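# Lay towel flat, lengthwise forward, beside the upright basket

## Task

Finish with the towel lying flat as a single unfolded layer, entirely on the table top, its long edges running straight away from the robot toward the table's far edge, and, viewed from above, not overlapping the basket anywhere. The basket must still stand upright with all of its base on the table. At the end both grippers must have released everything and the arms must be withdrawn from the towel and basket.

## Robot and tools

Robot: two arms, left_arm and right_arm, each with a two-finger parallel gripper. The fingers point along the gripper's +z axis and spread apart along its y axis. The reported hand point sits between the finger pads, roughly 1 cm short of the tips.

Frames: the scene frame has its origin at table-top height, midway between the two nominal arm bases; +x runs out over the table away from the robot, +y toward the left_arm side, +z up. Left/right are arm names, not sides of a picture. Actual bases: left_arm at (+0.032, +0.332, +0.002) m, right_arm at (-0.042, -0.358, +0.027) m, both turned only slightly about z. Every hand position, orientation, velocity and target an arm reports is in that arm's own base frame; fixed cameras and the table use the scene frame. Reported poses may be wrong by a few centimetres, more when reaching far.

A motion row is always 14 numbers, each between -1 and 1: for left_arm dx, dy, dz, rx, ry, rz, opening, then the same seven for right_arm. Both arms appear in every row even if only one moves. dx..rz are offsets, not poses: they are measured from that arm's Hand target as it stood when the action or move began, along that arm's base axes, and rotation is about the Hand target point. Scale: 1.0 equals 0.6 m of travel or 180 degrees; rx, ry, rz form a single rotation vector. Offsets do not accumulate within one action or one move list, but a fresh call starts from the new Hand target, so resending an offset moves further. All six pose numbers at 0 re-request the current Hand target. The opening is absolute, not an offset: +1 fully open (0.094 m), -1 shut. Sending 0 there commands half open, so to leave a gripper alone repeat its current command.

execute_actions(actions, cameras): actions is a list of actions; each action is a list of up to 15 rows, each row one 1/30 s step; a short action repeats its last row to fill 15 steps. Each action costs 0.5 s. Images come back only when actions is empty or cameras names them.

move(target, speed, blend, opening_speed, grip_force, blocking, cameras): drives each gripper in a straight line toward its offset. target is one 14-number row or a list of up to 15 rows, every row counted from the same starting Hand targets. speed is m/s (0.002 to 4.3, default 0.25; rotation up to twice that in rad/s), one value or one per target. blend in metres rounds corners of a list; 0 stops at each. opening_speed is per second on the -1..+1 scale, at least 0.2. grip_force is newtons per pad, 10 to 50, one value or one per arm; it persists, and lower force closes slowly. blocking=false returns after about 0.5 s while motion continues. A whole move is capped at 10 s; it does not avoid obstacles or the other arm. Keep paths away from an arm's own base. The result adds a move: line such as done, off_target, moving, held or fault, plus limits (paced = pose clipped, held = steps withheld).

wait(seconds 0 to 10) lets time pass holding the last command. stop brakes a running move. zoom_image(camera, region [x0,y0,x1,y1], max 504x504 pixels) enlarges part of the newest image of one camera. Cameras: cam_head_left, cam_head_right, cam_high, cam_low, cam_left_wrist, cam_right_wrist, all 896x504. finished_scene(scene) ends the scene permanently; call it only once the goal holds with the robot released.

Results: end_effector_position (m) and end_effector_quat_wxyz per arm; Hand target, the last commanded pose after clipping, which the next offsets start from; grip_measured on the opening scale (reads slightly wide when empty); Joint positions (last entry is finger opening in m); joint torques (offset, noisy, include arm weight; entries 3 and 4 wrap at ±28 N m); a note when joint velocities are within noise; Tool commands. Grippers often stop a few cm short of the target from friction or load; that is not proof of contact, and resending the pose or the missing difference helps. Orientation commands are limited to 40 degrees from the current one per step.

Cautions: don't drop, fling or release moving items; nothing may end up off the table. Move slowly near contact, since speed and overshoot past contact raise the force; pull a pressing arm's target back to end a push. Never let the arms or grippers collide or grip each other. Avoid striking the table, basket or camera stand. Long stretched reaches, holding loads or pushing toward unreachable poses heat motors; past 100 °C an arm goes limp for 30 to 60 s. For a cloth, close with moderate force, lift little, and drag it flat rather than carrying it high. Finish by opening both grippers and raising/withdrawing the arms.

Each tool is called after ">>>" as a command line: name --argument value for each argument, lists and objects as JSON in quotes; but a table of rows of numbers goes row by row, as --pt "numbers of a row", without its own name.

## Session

>>> execute_actions --actions '[]'

Scene clock: 0.00 s.
left_arm: end_effector_position=(+0.2605, +0.2606, +0.2647) grip_measured=+1.000 end_effector_quat_wxyz=(-0.305, +0.856, -0.369, -0.193) | right_arm: end_effector_position=(+0.8216, +0.4089, +0.1132) grip_measured=+1.000 end_effector_quat_wxyz=(+0.292, -0.232, +0.862, +0.343)
Joint positions: left_arm=[0.48 1.108 1.015 -1.197 -0.693 -1.745 0.094] | right_arm=[0.356 2.584 2.575 -0.793 -0.597 0.077 0.094]
Joint velocities: within noise
Joint torques (N m): no reading
Heat: left arm: hottest elbow 35 °C; right arm: hottest elbow 31 °C.
Hand target: left_arm +0.2670, +0.2641, +0.2798; -0.319, +0.857, -0.362, -0.183 | right_arm +0.8265, +0.4108, +0.1412; +0.313, -0.237, +0.853, +0.345
Tool commands: left_gripper/opening=+1.0 right_gripper/opening=+1.0

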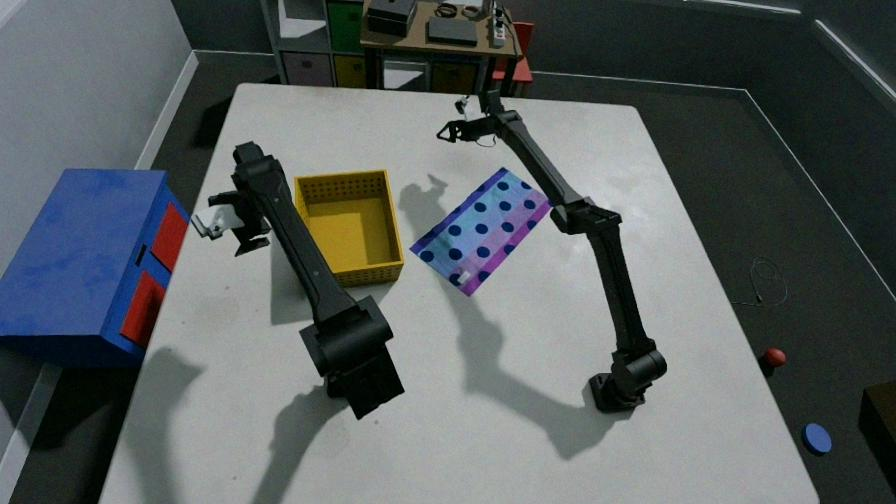

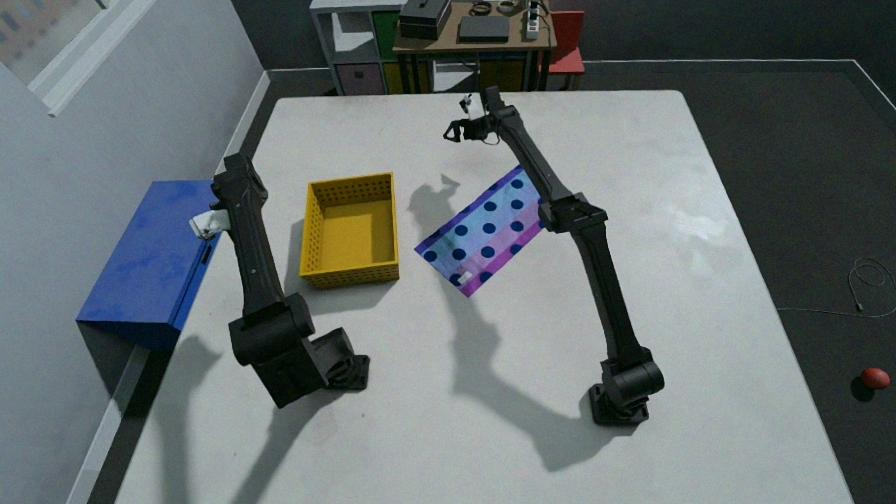

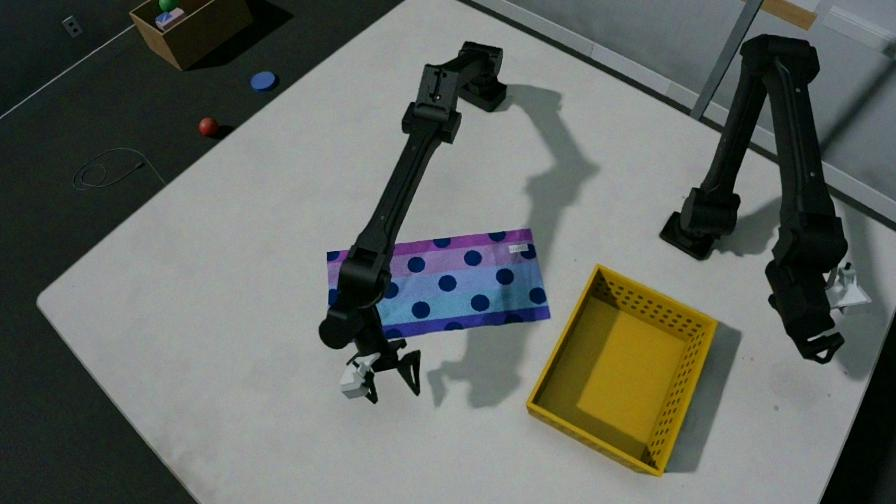

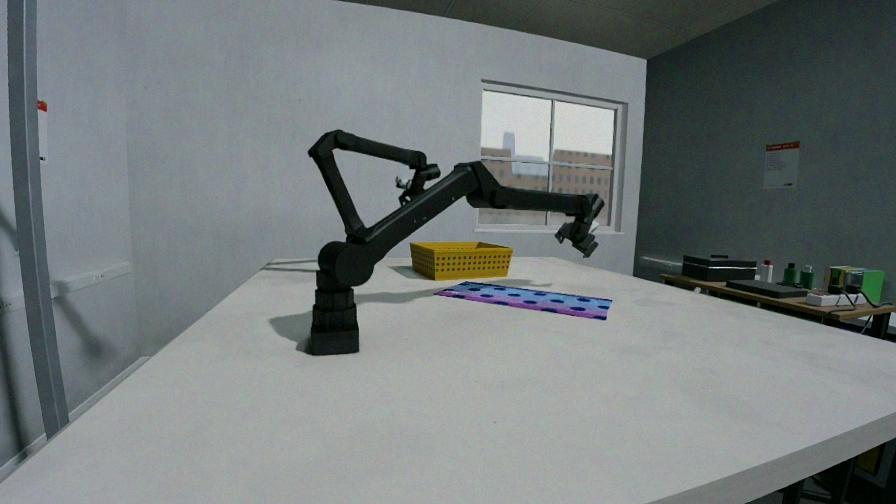

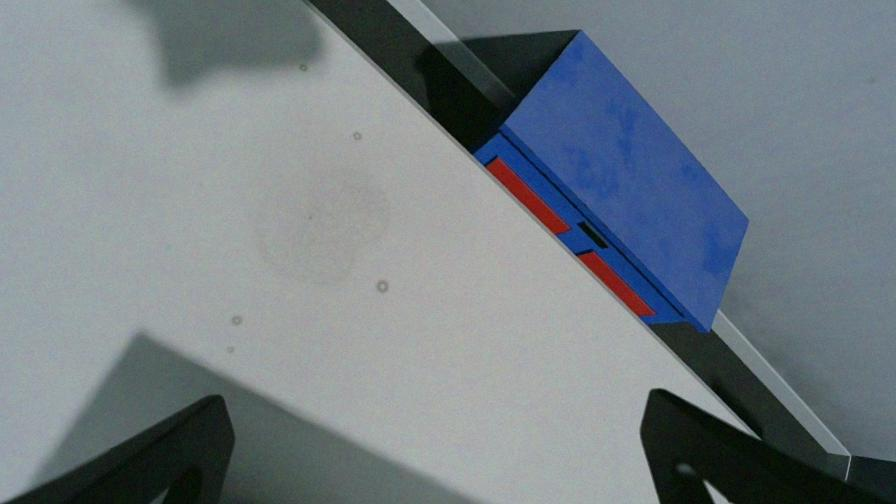

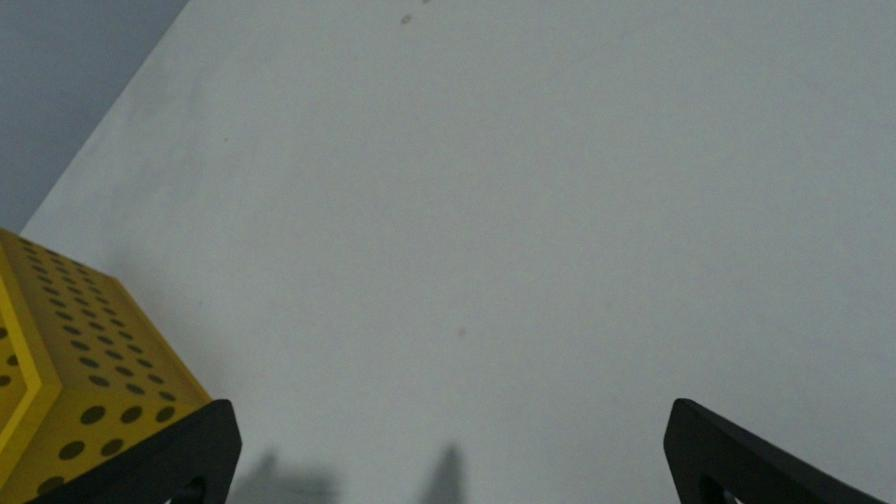

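>>> zoom_image --camera "cam_head_left" --region '[270, 150, 570, 320]'

>>> zoom_image --camera "cam_high" --region '[300, 210, 740, 490]'

Scaled by 1.680 from the camera's 896x504 image, which has a finer 1280x720 frame.

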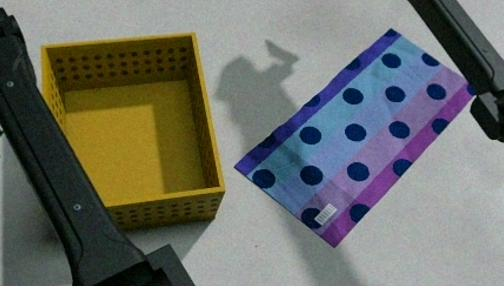

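Scaled by 1.145 from the camera's 896x504 image, which has a finer 1280x720 frame.

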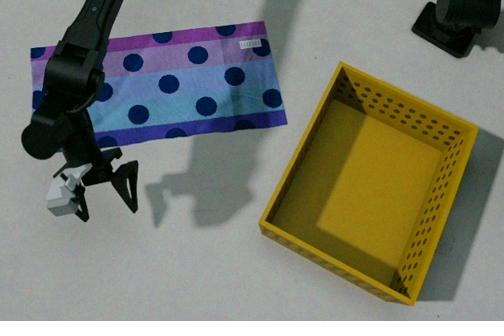

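>>> move --pt "0.038 -0.44 0.033 -0.2046 0.1727 -0.4961 1 -0.07 -0.26 0.02 -0.069 0.15 -0.197 1" --pt "0.0767 -0.866 -0.133 0.0414 -0.3636 0.9257 -0.4 -0.145 -0.53 -0.043 -0.1378 0.3012 -0.394 -0.4" --speed 0.4 --blend '[0.05, 0]' --cameras '["all"]'

Scene clock: 20.77 s.
left_arm: end_effector_position=(+0.2946, -0.2365, +0.1795) grip_measured=-0.397 end_effector_quat_wxyz=(-0.032, +0.389, +0.921, +0.010) | right_arm: end_effector_position=(+0.7298, +0.0960, +0.1041) grip_measured=-0.398 end_effector_quat_wxyz=(-0.008, +0.384, +0.923, -0.003)
Joint positions: left_arm=[-0.676 1.396 1.162 -1.404 -0.002 0.123 0.028] | right_arm=[0.131 2.468 2.57 -1.689 -0.004 0.919 0.028]
Joint torques (N m): left_arm=[0.21 -6.48 12.94 0.05 0.12 0.1] | right_arm=[-1.61 -21.71 11.6 -0.14 0.06 0.16]
Heat: left arm: hottest elbow 41 °C; right arm: hottest shoulder 33 °C.
Hand target: left_arm +0.3130, -0.2556, +0.2000; +0.000, +0.397, +0.918, +0.000 | right_arm +0.7394, +0.0928, +0.1154; +0.000, +0.394, +0.919, +0.001
Off the commanded pose: left_arm 0.033 m, 4 deg | right_arm 0.015 m, 2 deg.
joint sent to its limit (right arm) — joint 4 (wrist pitch), lower limit. The joint targets still meet the commanded pose.
move: off_target (left_arm, right_arm); target 2's new opening was sent with left_arm's hand 0.033 m and 4 deg from that target

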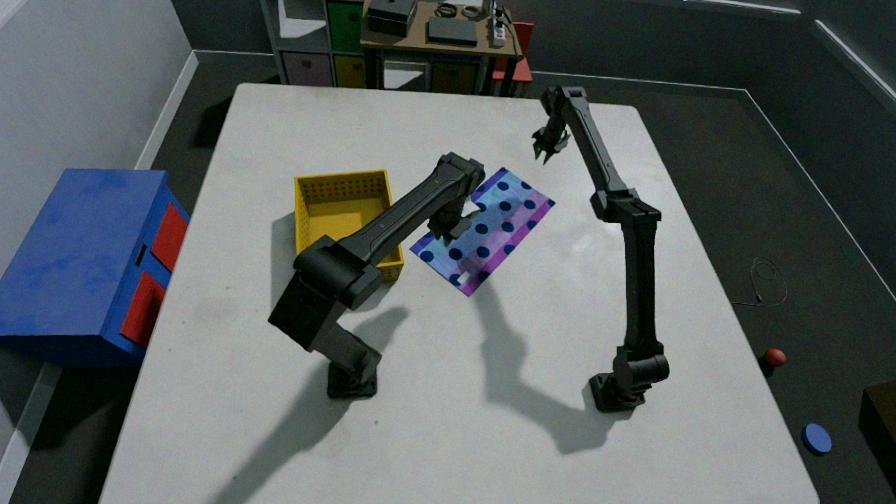

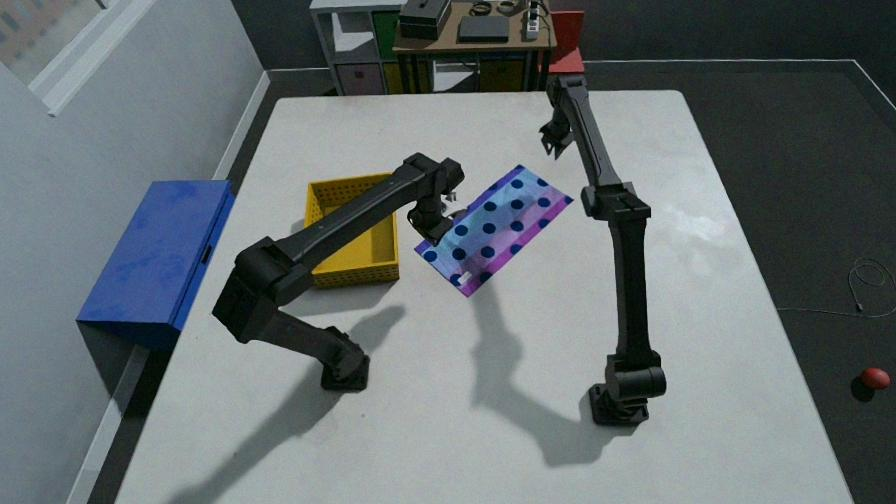

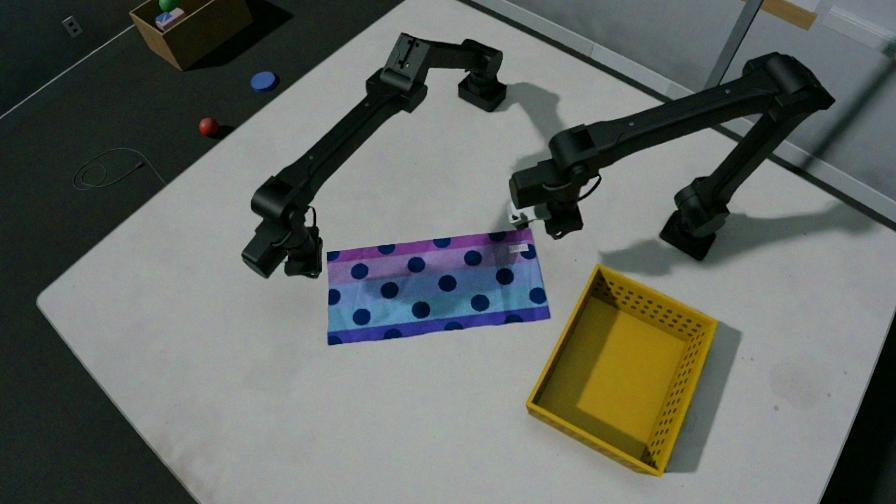

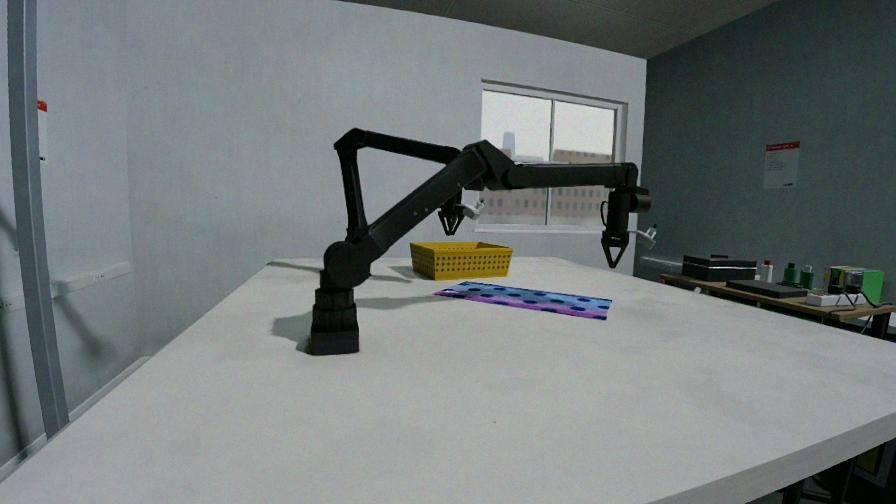

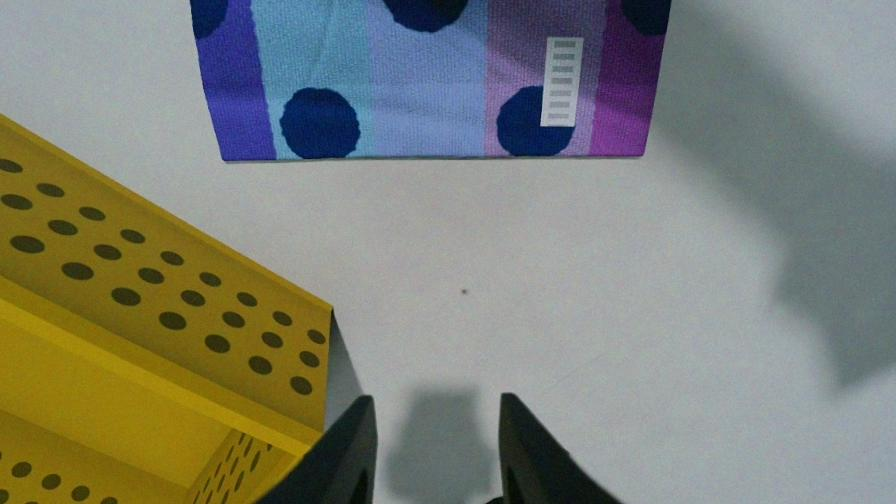

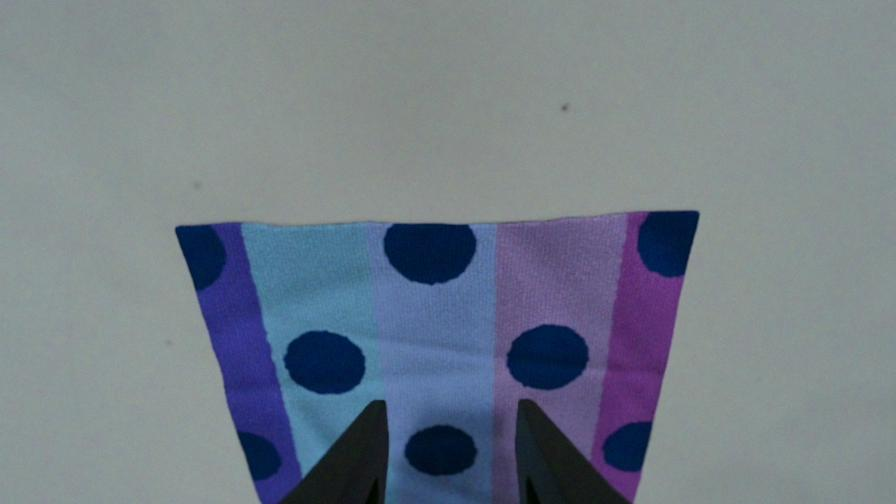

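>>> move --target '[0.0167,-0.0107,-0.2117,0,0,0,-0.4,-0.0057,0.022,-0.1357,0,0,0.008,-0.4]' --speed 0.2 --cameras '["cam_head_left","cam_left_wrist","cam_right_wrist"]'

Scene clock: 26.40 s.
left_arm: end_effector_position=(+0.3231, -0.2594, +0.0755) grip_measured=-0.398 end_effector_quat_wxyz=(-0.002, +0.390, +0.921, +0.002) | right_arm: end_effector_position=(+0.7352, +0.0976, +0.0427) grip_measured=-0.398 end_effector_quat_wxyz=(-0.001, +0.384, +0.924, +0.002)
Joint positions: left_arm=[-0.676 1.552 1.04 -1.064 -0.002 0.126 0.028] | right_arm=[0.132 2.468 2.409 -1.51 -0.004 0.919 0.028]
Joint torques (N m): left_arm=[0.38 -8.18 7.1 0.46 0.12 0.11] | right_arm=[-0.44 -21.89 7.35 0.76 0.07 0.09]
Heat: left arm: hottest elbow 42 °C; right arm: hottest shoulder 35 °C.
Hand target: left_arm +0.3230, -0.2621, +0.0730; +0.000, +0.397, +0.918, +0.000 | right_arm +0.7361, +0.1058, +0.0342; +0.000, +0.382, +0.924, +0.001
Off the commanded pose: left_arm 0.004 m, 1 deg | right_arm 0.012 m, 0 deg.
move: off_target (right_arm)
Images, in order (width x height): cam_head_left 896x504, cam_left_wrist 896x504, cam_right_wrist 896x504.

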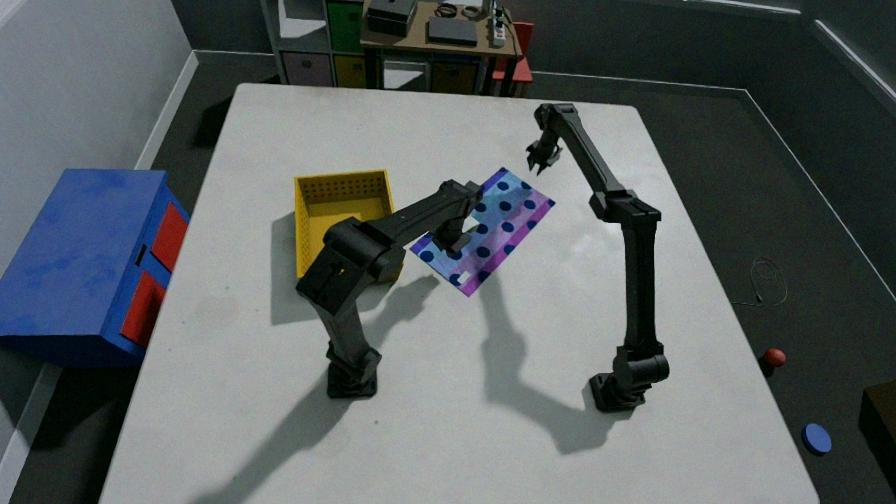

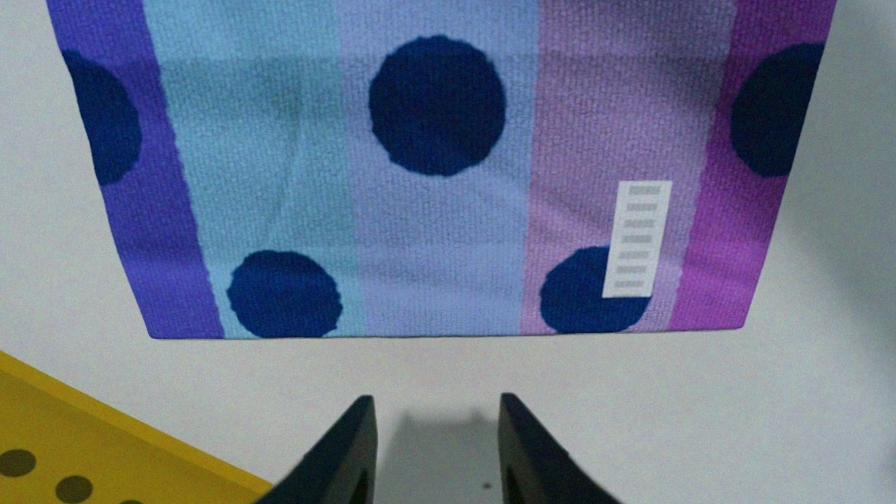

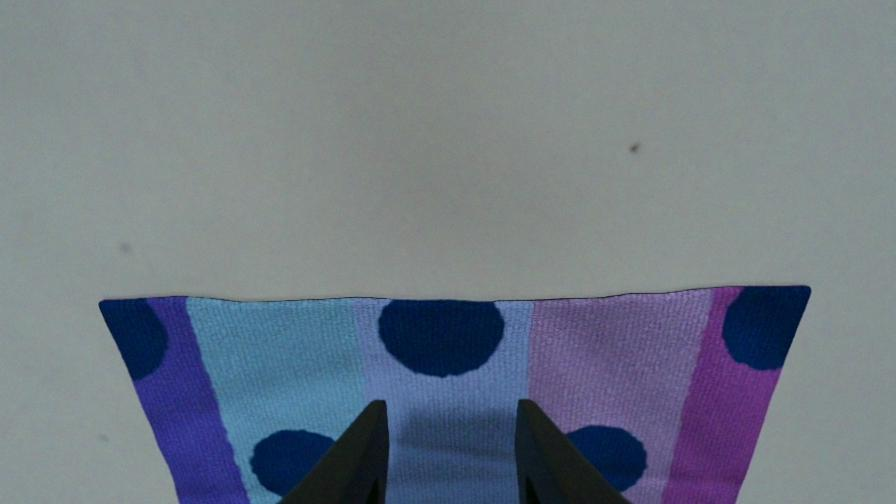

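>>> move --target '[-0.0183,0.0118,-0.085,0,0,0.006,-0.4,-0.0085,0.0087,-0.067,0,0,0.006,-0.4]' --speed 0.1 --cameras '["cam_low","cam_left_wrist","cam_right_wrist"]'

Scene clock: 34.93 s.
left_arm: end_effector_position=(+0.3147, -0.2526, +0.0267) grip_measured=-0.398 end_effector_quat_wxyz=(+0.001, +0.389, +0.921, +0.001) | right_arm: end_effector_position=(+0.7309, +0.1041, +0.0045) grip_measured=-0.398 end_effector_quat_wxyz=(+0.001, +0.379, +0.925, +0.003)
Joint positions: left_arm=[-0.676 1.598 0.944 -0.915 -0.002 0.123 0.028] | right_arm=[0.141 2.469 2.309 -1.407 -0.004 0.919 0.028]
Joint torques (N m): left_arm=[0.15 -7.77 6.26 0.08 0.14 -0.06] | right_arm=[-0.32 -21.36 7.3 0.83 0.09 -0.03]
Heat: left arm: hottest elbow 41 °C; right arm: hottest shoulder 37 °C.
Hand target: left_arm +0.3120, -0.2549, +0.0219; -0.001, +0.388, +0.922, +0.000 | right_arm +0.7310, +0.1112, -0.0063; +0.000, +0.373, +0.928, +0.001
Off the commanded pose: left_arm 0.006 m, 0 deg | right_arm 0.013 m, 1 deg.
move: off_target (right_arm)
Images, in order (width x height): cam_low 896x504, cam_left_wrist 896x504, cam_right_wrist 896x504.

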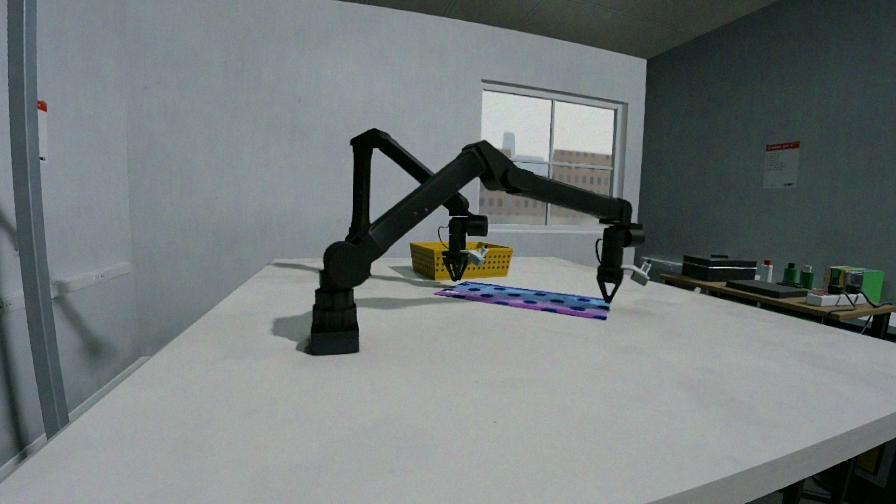

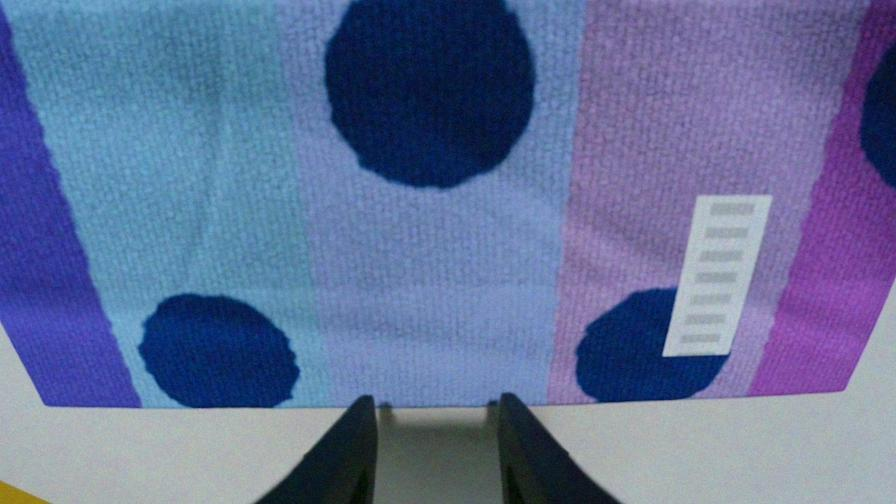

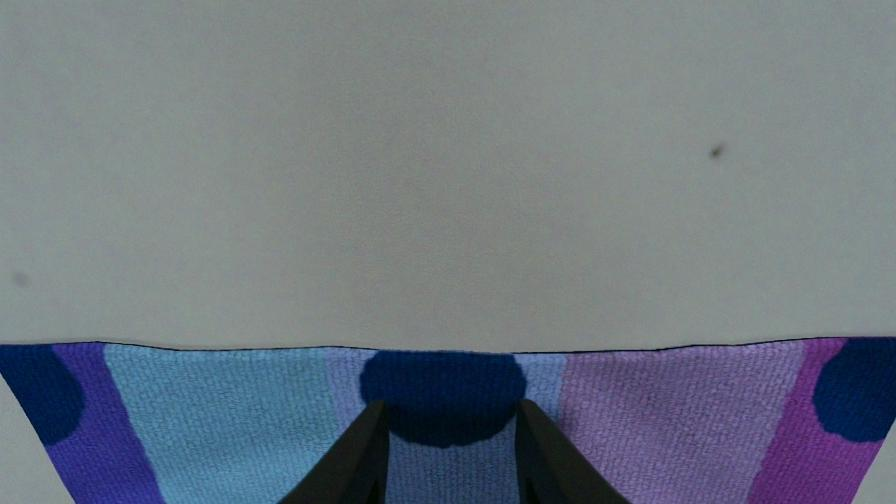

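>>> move --target '[-0.0142,0.0082,-0.0398,0,0,0,-0.4,-0.0143,0.0147,-0.0262,0,0,0,-0.4]' --speed 0.06 --cameras '["cam_left_wrist","cam_right_wrist"]'

Scene clock: 43.10 s.
left_arm: end_effector_position=(+0.3079, -0.2472, +0.0049) grip_measured=-0.398 end_effector_quat_wxyz=(+0.002, +0.387, +0.922, +0.001) | right_arm: end_effector_position=(+0.7244, +0.1085, -0.0153) grip_measured=-0.398 end_effector_quat_wxyz=(-0.001, +0.375, +0.927, -0.001)
Joint positions: left_arm=[-0.676 1.618 0.895 -0.845 -0.002 0.119 0.028] | right_arm=[0.149 2.467 2.253 -1.36 0 0.919 0.028]
Joint torques (N m): left_arm=[-0.26 -7.65 5.72 0.4 0.13 -0.02] | right_arm=[0.09 -22.18 6.19 1.1 -0.03 0.12]
Heat: left arm: hottest elbow 40 °C; right arm: hottest shoulder 38 °C.
Hand target: left_arm +0.3035, -0.2501, -0.0019; +0.000, +0.388, +0.922, +0.000 | right_arm +0.7224, +0.1200, -0.0219; +0.000, +0.373, +0.928, +0.001
Off the commanded pose: left_arm 0.009 m, 0 deg | right_arm 0.013 m, 0 deg.
move: off_target (right_arm)
Images, in order (width x height): cam_left_wrist 896x504, cam_right_wrist 896x504.

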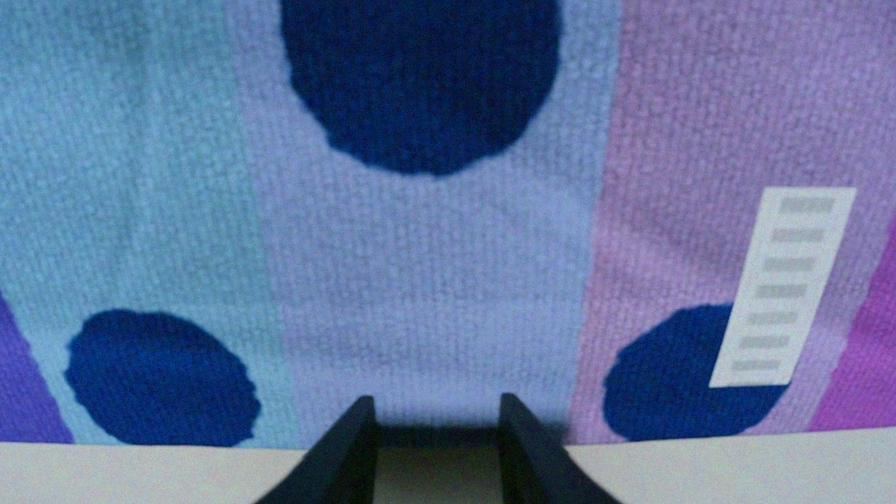

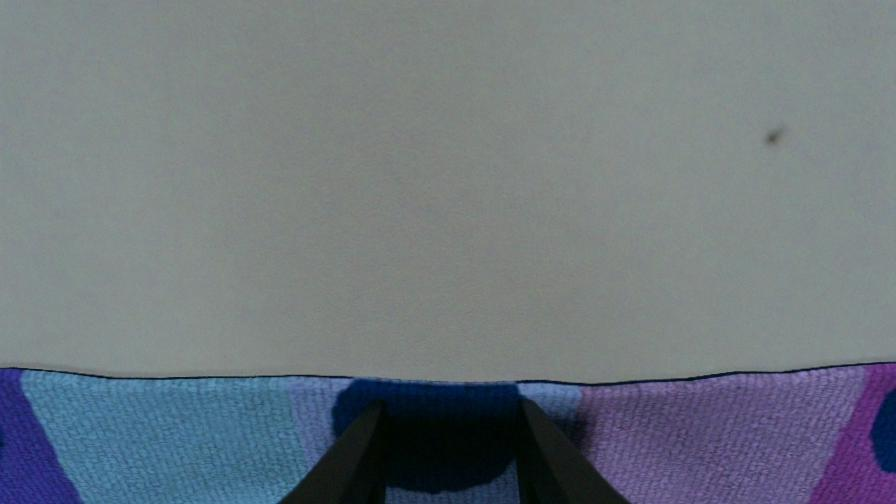

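>>> move --target '[-0.006,0.005,0.0,0,0,0,-0.4,-0.009,0.0145,0.01,0,0,0,-0.4]' --speed 0.06 --cameras '["cam_left_wrist","cam_right_wrist"]'

Scene clock: 46.87 s.
left_arm: end_effector_position=(+0.3075, -0.2469, +0.0043) grip_measured=-0.398 end_effector_quat_wxyz=(+0.002, +0.387, +0.922, +0.000) | right_arm: end_effector_position=(+0.7217, +0.1120, -0.0152) grip_measured=-0.398 end_effector_quat_wxyz=(+0.001, +0.377, +0.926, -0.001)
Joint positions: left_arm=[-0.676 1.618 0.893 -0.842 -0.002 0.119 0.028] | right_arm=[0.155 2.456 2.232 -1.346 0.002 0.927 0.028]
Joint torques (N m): left_arm=[-0.21 -8.18 4.92 0.46 0.12 -0.06] | right_arm=[0.67 -22.89 6.22 0.64 -0.12 0.16]
Heat: left arm: hottest elbow 40 °C; right arm: hottest shoulder 38 °C.
Hand target: left_arm +0.2999, -0.2470, -0.0018; +0.000, +0.388, +0.922, +0.000 | right_arm +0.7169, +0.1287, -0.0160; +0.000, +0.373, +0.928, +0.001
Off the commanded pose: left_arm 0.010 m, 0 deg | right_arm 0.017 m, 0 deg.
move: off_target (right_arm)
Images, in order (width x height): cam_left_wrist 896x504, cam_right_wrist 896x504.

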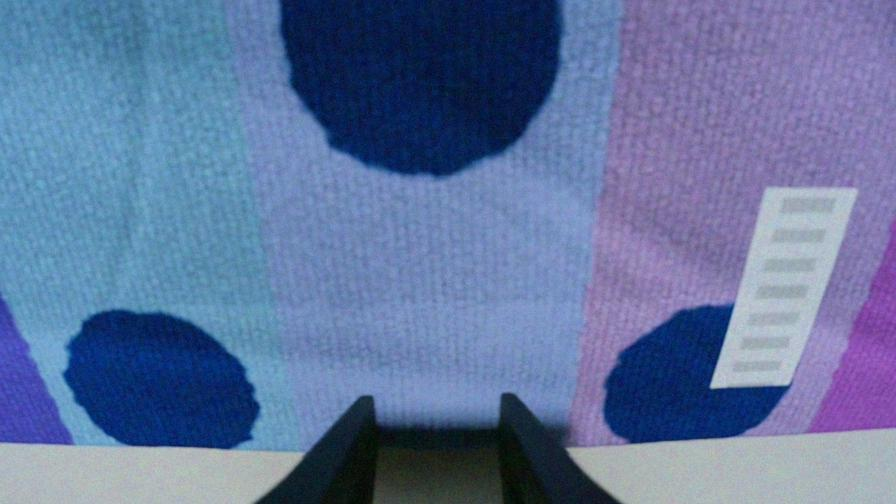

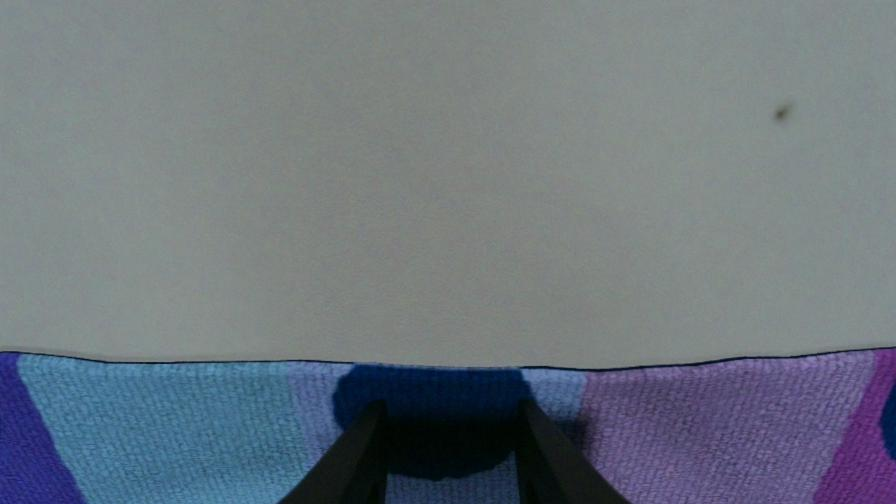

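>>> move --pt "-0.003 0.003 -0.03 0 0 0 -0.4 -0.005 0.007 -0.05 0 0 0 -0.4" --pt "-0.003 0.003 -0.047 0 0 0 -0.4 -0.005 0.007 -0.095 0 0 0 -0.4" --speed 0.05 --blend '[0.01, 0]' --cameras '["cam_low","cam_left_wrist","cam_right_wrist"]'

Scene clock: 50.37 s.
left_arm: end_effector_position=(+0.3077, -0.2471, +0.0024) grip_measured=-0.398 end_effector_quat_wxyz=(+0.016, +0.387, +0.922, -0.004) | right_arm: end_effector_position=(+0.7226, +0.1125, -0.0177) grip_measured=-0.398 end_effector_quat_wxyz=(+0.019, +0.379, +0.925, +0.008)
Joint positions: left_arm=[-0.676 1.606 0.871 -0.801 -0.002 0.119 0.028] | right_arm=[0.156 2.424 2.164 -1.269 0.006 0.934 0.028]
Joint torques (N m): left_arm=[-0.03 -4.01 4.1 1.74 0.11 -0.06] | right_arm=[1.2 -17.44 5.14 2.18 -0.27 0.14]
Heat: left arm: hottest elbow 40 °C; right arm: hottest shoulder 38 °C.
Hand target: left_arm +0.2981, -0.2452, -0.0301; +0.000, +0.388, +0.922, +0.000 | right_arm +0.7139, +0.1328, -0.0730; +0.000, +0.373, +0.928, +0.001
Off the commanded pose: left_arm 0.034 m, 2 deg | right_arm 0.060 m, 3 deg.
move: off_target (left_arm, right_arm)
Images, in order (width x height): cam_low 896x504, cam_left_wrist 896x504, cam_right_wrist 896x504.

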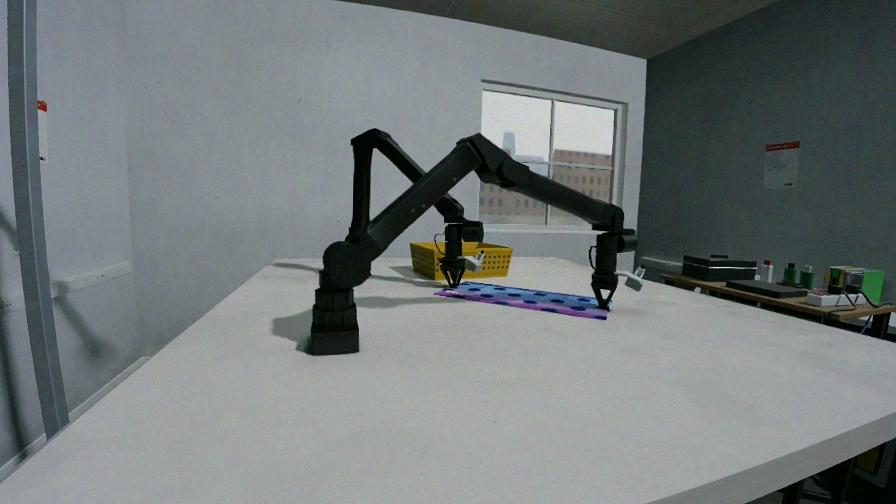

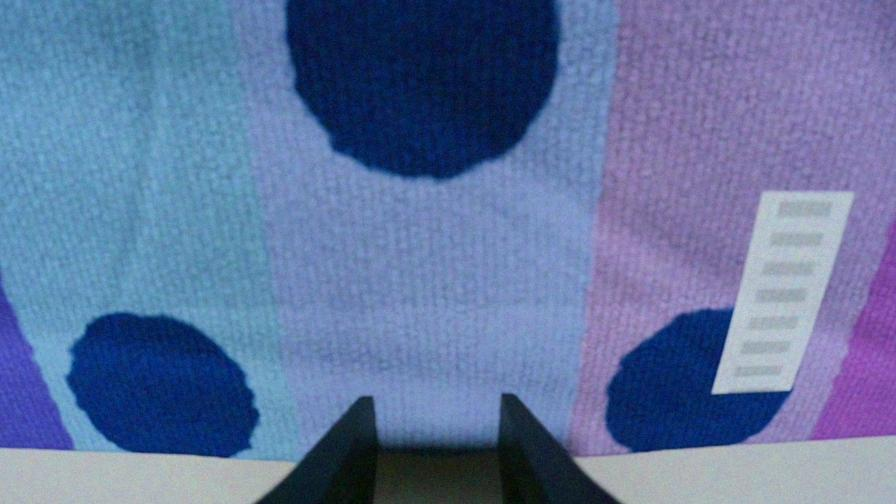

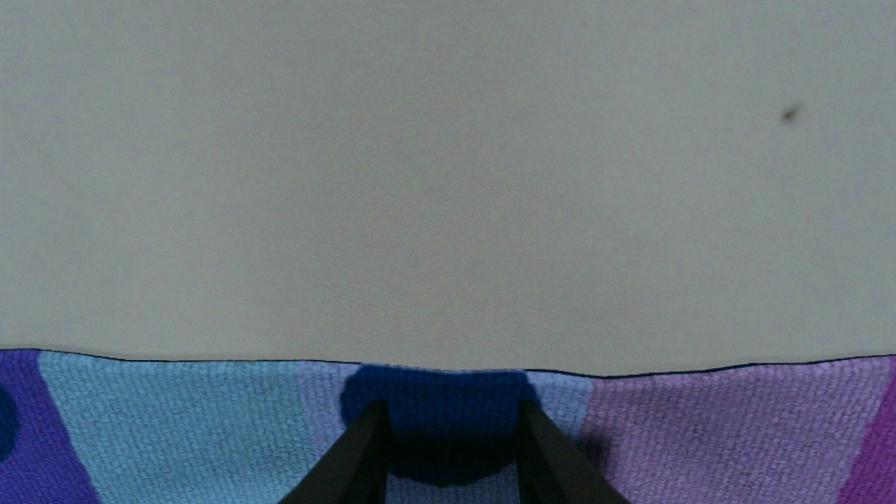

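>>> move --target '[0,0,0,0,0,0,-1,0,0,0,0,0,0,-1]' --speed 0.06 --opening_speed 0.5 --grip_force 30 --cameras '["cam_left_wrist","cam_right_wrist"]'

Scene clock: 53.03 s.
left_arm: end_effector_position=(+0.3142, -0.2526, +0.0026) grip_measured=-0.988 end_effector_quat_wxyz=(+0.033, +0.387, +0.922, -0.009) | right_arm: end_effector_position=(+0.7288, +0.1172, -0.0171) grip_measured=-0.993 end_effector_quat_wxyz=(+0.032, +0.376, +0.926, +0.015)
Joint positions: left_arm=[-0.676 1.607 0.871 -0.767 -0.001 0.118 0.001] | right_arm=[0.162 2.424 2.164 -1.241 0.007 0.934 0]
Joint torques (N m): left_arm=[-0.09 -4.19 4.16 0.65 0.05 -0.05] | right_arm=[0.62 -17.2 5.57 1.1 -0.25 0.14]
Heat: left arm: hottest elbow 40 °C; right arm: hottest shoulder 37 °C.
Hand target: left_arm +0.2981, -0.2452, -0.0302; +0.000, +0.388, +0.922, +0.000 | right_arm +0.7141, +0.1328, -0.0727; +0.000, +0.373, +0.928, +0.001
Off the commanded pose: left_arm 0.037 m, 4 deg | right_arm 0.060 m, 4 deg.
grip_force (N): 30, 30
move: off_target (left_arm, right_arm)
Images, in order (width x height): cam_left_wrist 896x504, cam_right_wrist 896x504.

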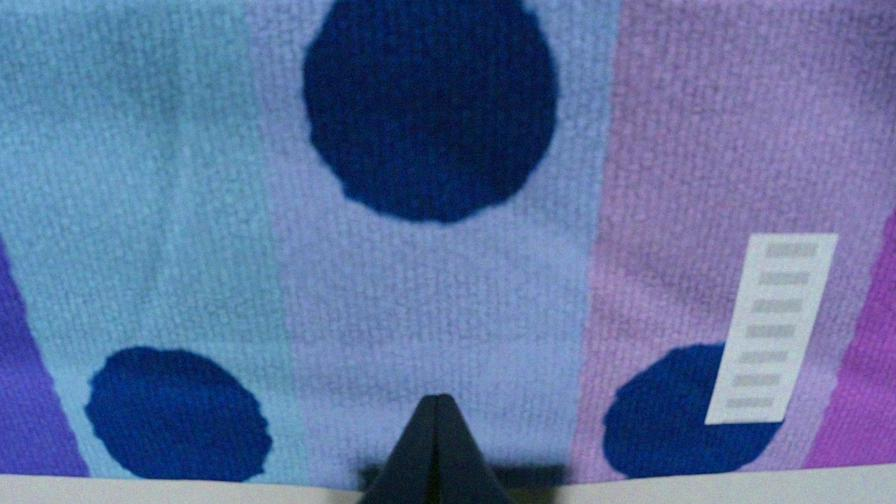

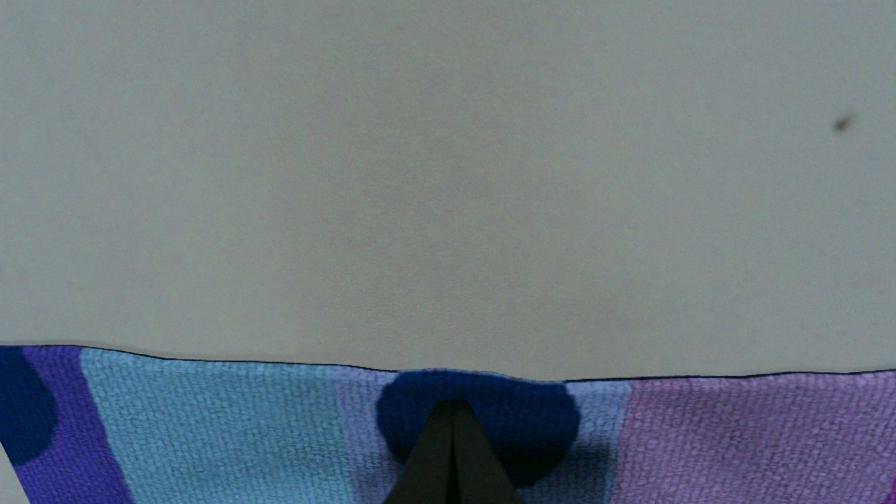

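>>> move --target '[-0.003,0.003,0.06,0,0,0,-0.3,0.005,-0.045,0.12,0,0,0,-0.3]' --speed 0.06 --cameras '["cam_left_wrist","cam_right_wrist"]'

Scene clock: 59.33 s.
left_arm: end_effector_position=(+0.3027, -0.2430, +0.0046) grip_measured=-0.302 end_effector_quat_wxyz=(+0.005, +0.387, +0.922, +0.000) | right_arm: end_effector_position=(+0.7071, +0.1155, -0.0148) grip_measured=-0.301 end_effector_quat_wxyz=(-0.008, +0.373, +0.928, -0.005)
Joint positions: left_arm=[-0.676 1.6 0.871 -0.831 -0.002 0.118 0.033] | right_arm=[0.163 2.421 2.168 -1.335 0 0.928 0.033]
Joint torques (N m): left_arm=[-0.09 -8.35 6.02 -0.57 0.12 -0.07] | right_arm=[-2.37 -22.01 9.85 -0.43 -0.05 -0.15]
Heat: left arm: hottest elbow 39 °C; right arm: hottest shoulder 37 °C.
Hand target: left_arm +0.2963, -0.2435, +0.0059; +0.000, +0.388, +0.922, +0.000 | right_arm +0.7171, +0.1059, -0.0008; +0.000, +0.373, +0.928, +0.001
Off the commanded pose: left_arm 0.007 m, 1 deg | right_arm 0.020 m, 1 deg.
grip_force (N): 30, 30
move: off_target (right_arm)
Images, in order (width x height): cam_left_wrist 896x504, cam_right_wrist 896x504.

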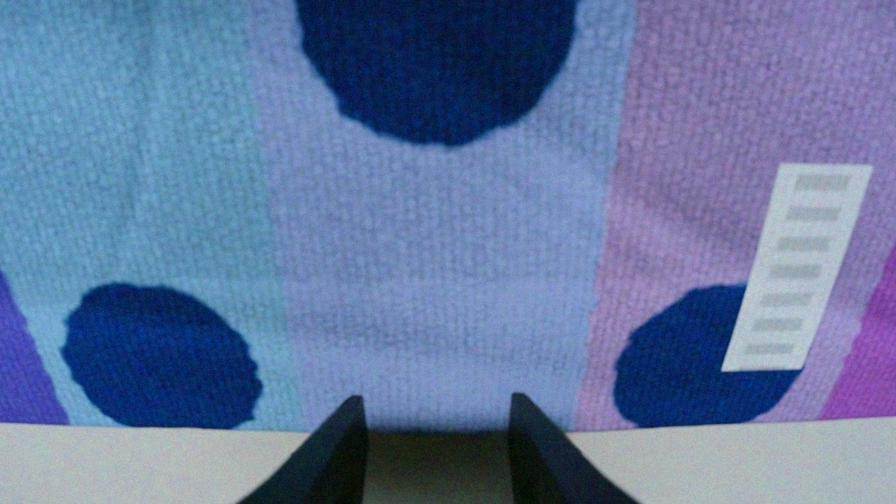

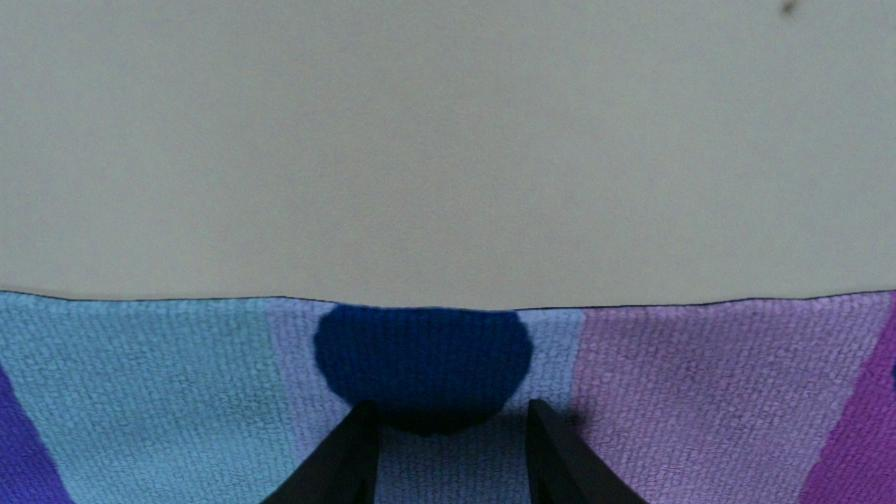

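>>> move --pt "-0.006 0.006 -0.05 0 0 0 -0.3 0 0 -0.09 0 0 0 -0.3" --pt "-0.006 0.006 -0.093 0 0 0 -0.3 0 0 -0.195 0 0 0 -0.3" --speed 0.06 --blend '[0.01, 0]' --cameras '["cam_left_wrist","cam_right_wrist"]'

Scene clock: 63.03 s.
left_arm: end_effector_position=(+0.3033, -0.2436, +0.0002) grip_measured=-0.302 end_effector_quat_wxyz=(+0.027, +0.387, +0.922, -0.007) | right_arm: end_effector_position=(+0.7229, +0.1164, -0.0192) grip_measured=-0.301 end_effector_quat_wxyz=(+0.034, +0.374, +0.927, +0.020)
Joint positions: left_arm=[-0.676 1.586 0.837 -0.765 -0.002 0.118 0.033] | right_arm=[0.16 2.398 2.109 -1.202 0 0.927 0.033]
Joint torques (N m): left_arm=[0.03 -1.26 3.51 2.65 0.11 -0.05] | right_arm=[-2.2 -13.27 4.42 3.17 -0.1 -0.16]
Heat: left arm: hottest elbow 39 °C; right arm: hottest shoulder 37 °C.
Hand target: left_arm +0.2926, -0.2398, -0.0500; -0.001, +0.388, +0.922, +0.000 | right_arm +0.7169, +0.1057, -0.1180; +0.000, +0.373, +0.928, +0.000
Off the commanded pose: left_arm 0.051 m, 3 deg | right_arm 0.099 m, 4 deg.
grip_force (N): 30, 30
move: off_target (left_arm, right_arm)
Images, in order (width x height): cam_left_wrist 896x504, cam_right_wrist 896x504.

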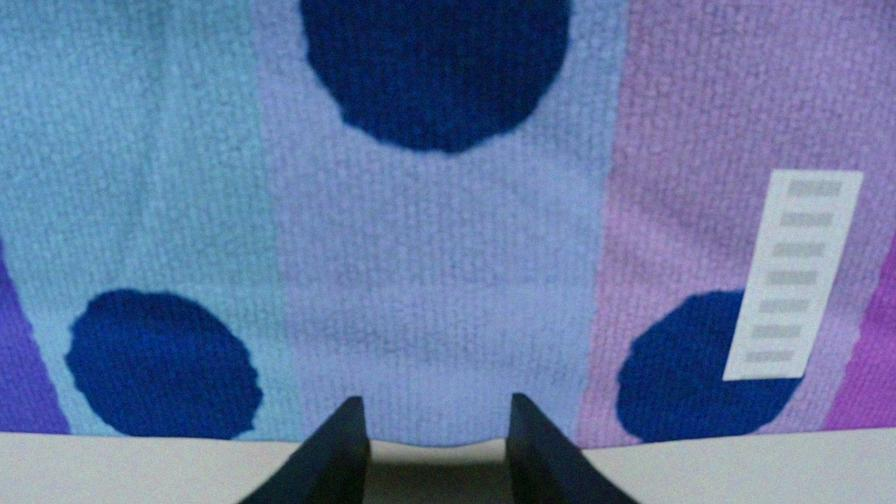

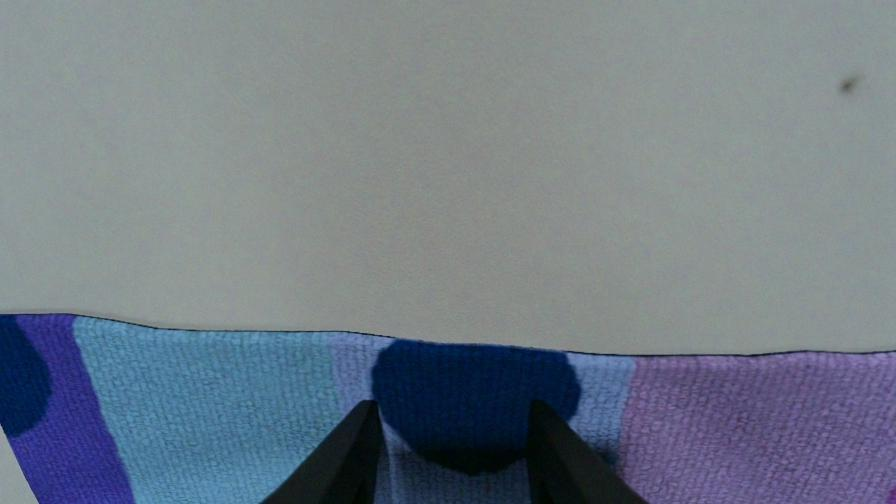

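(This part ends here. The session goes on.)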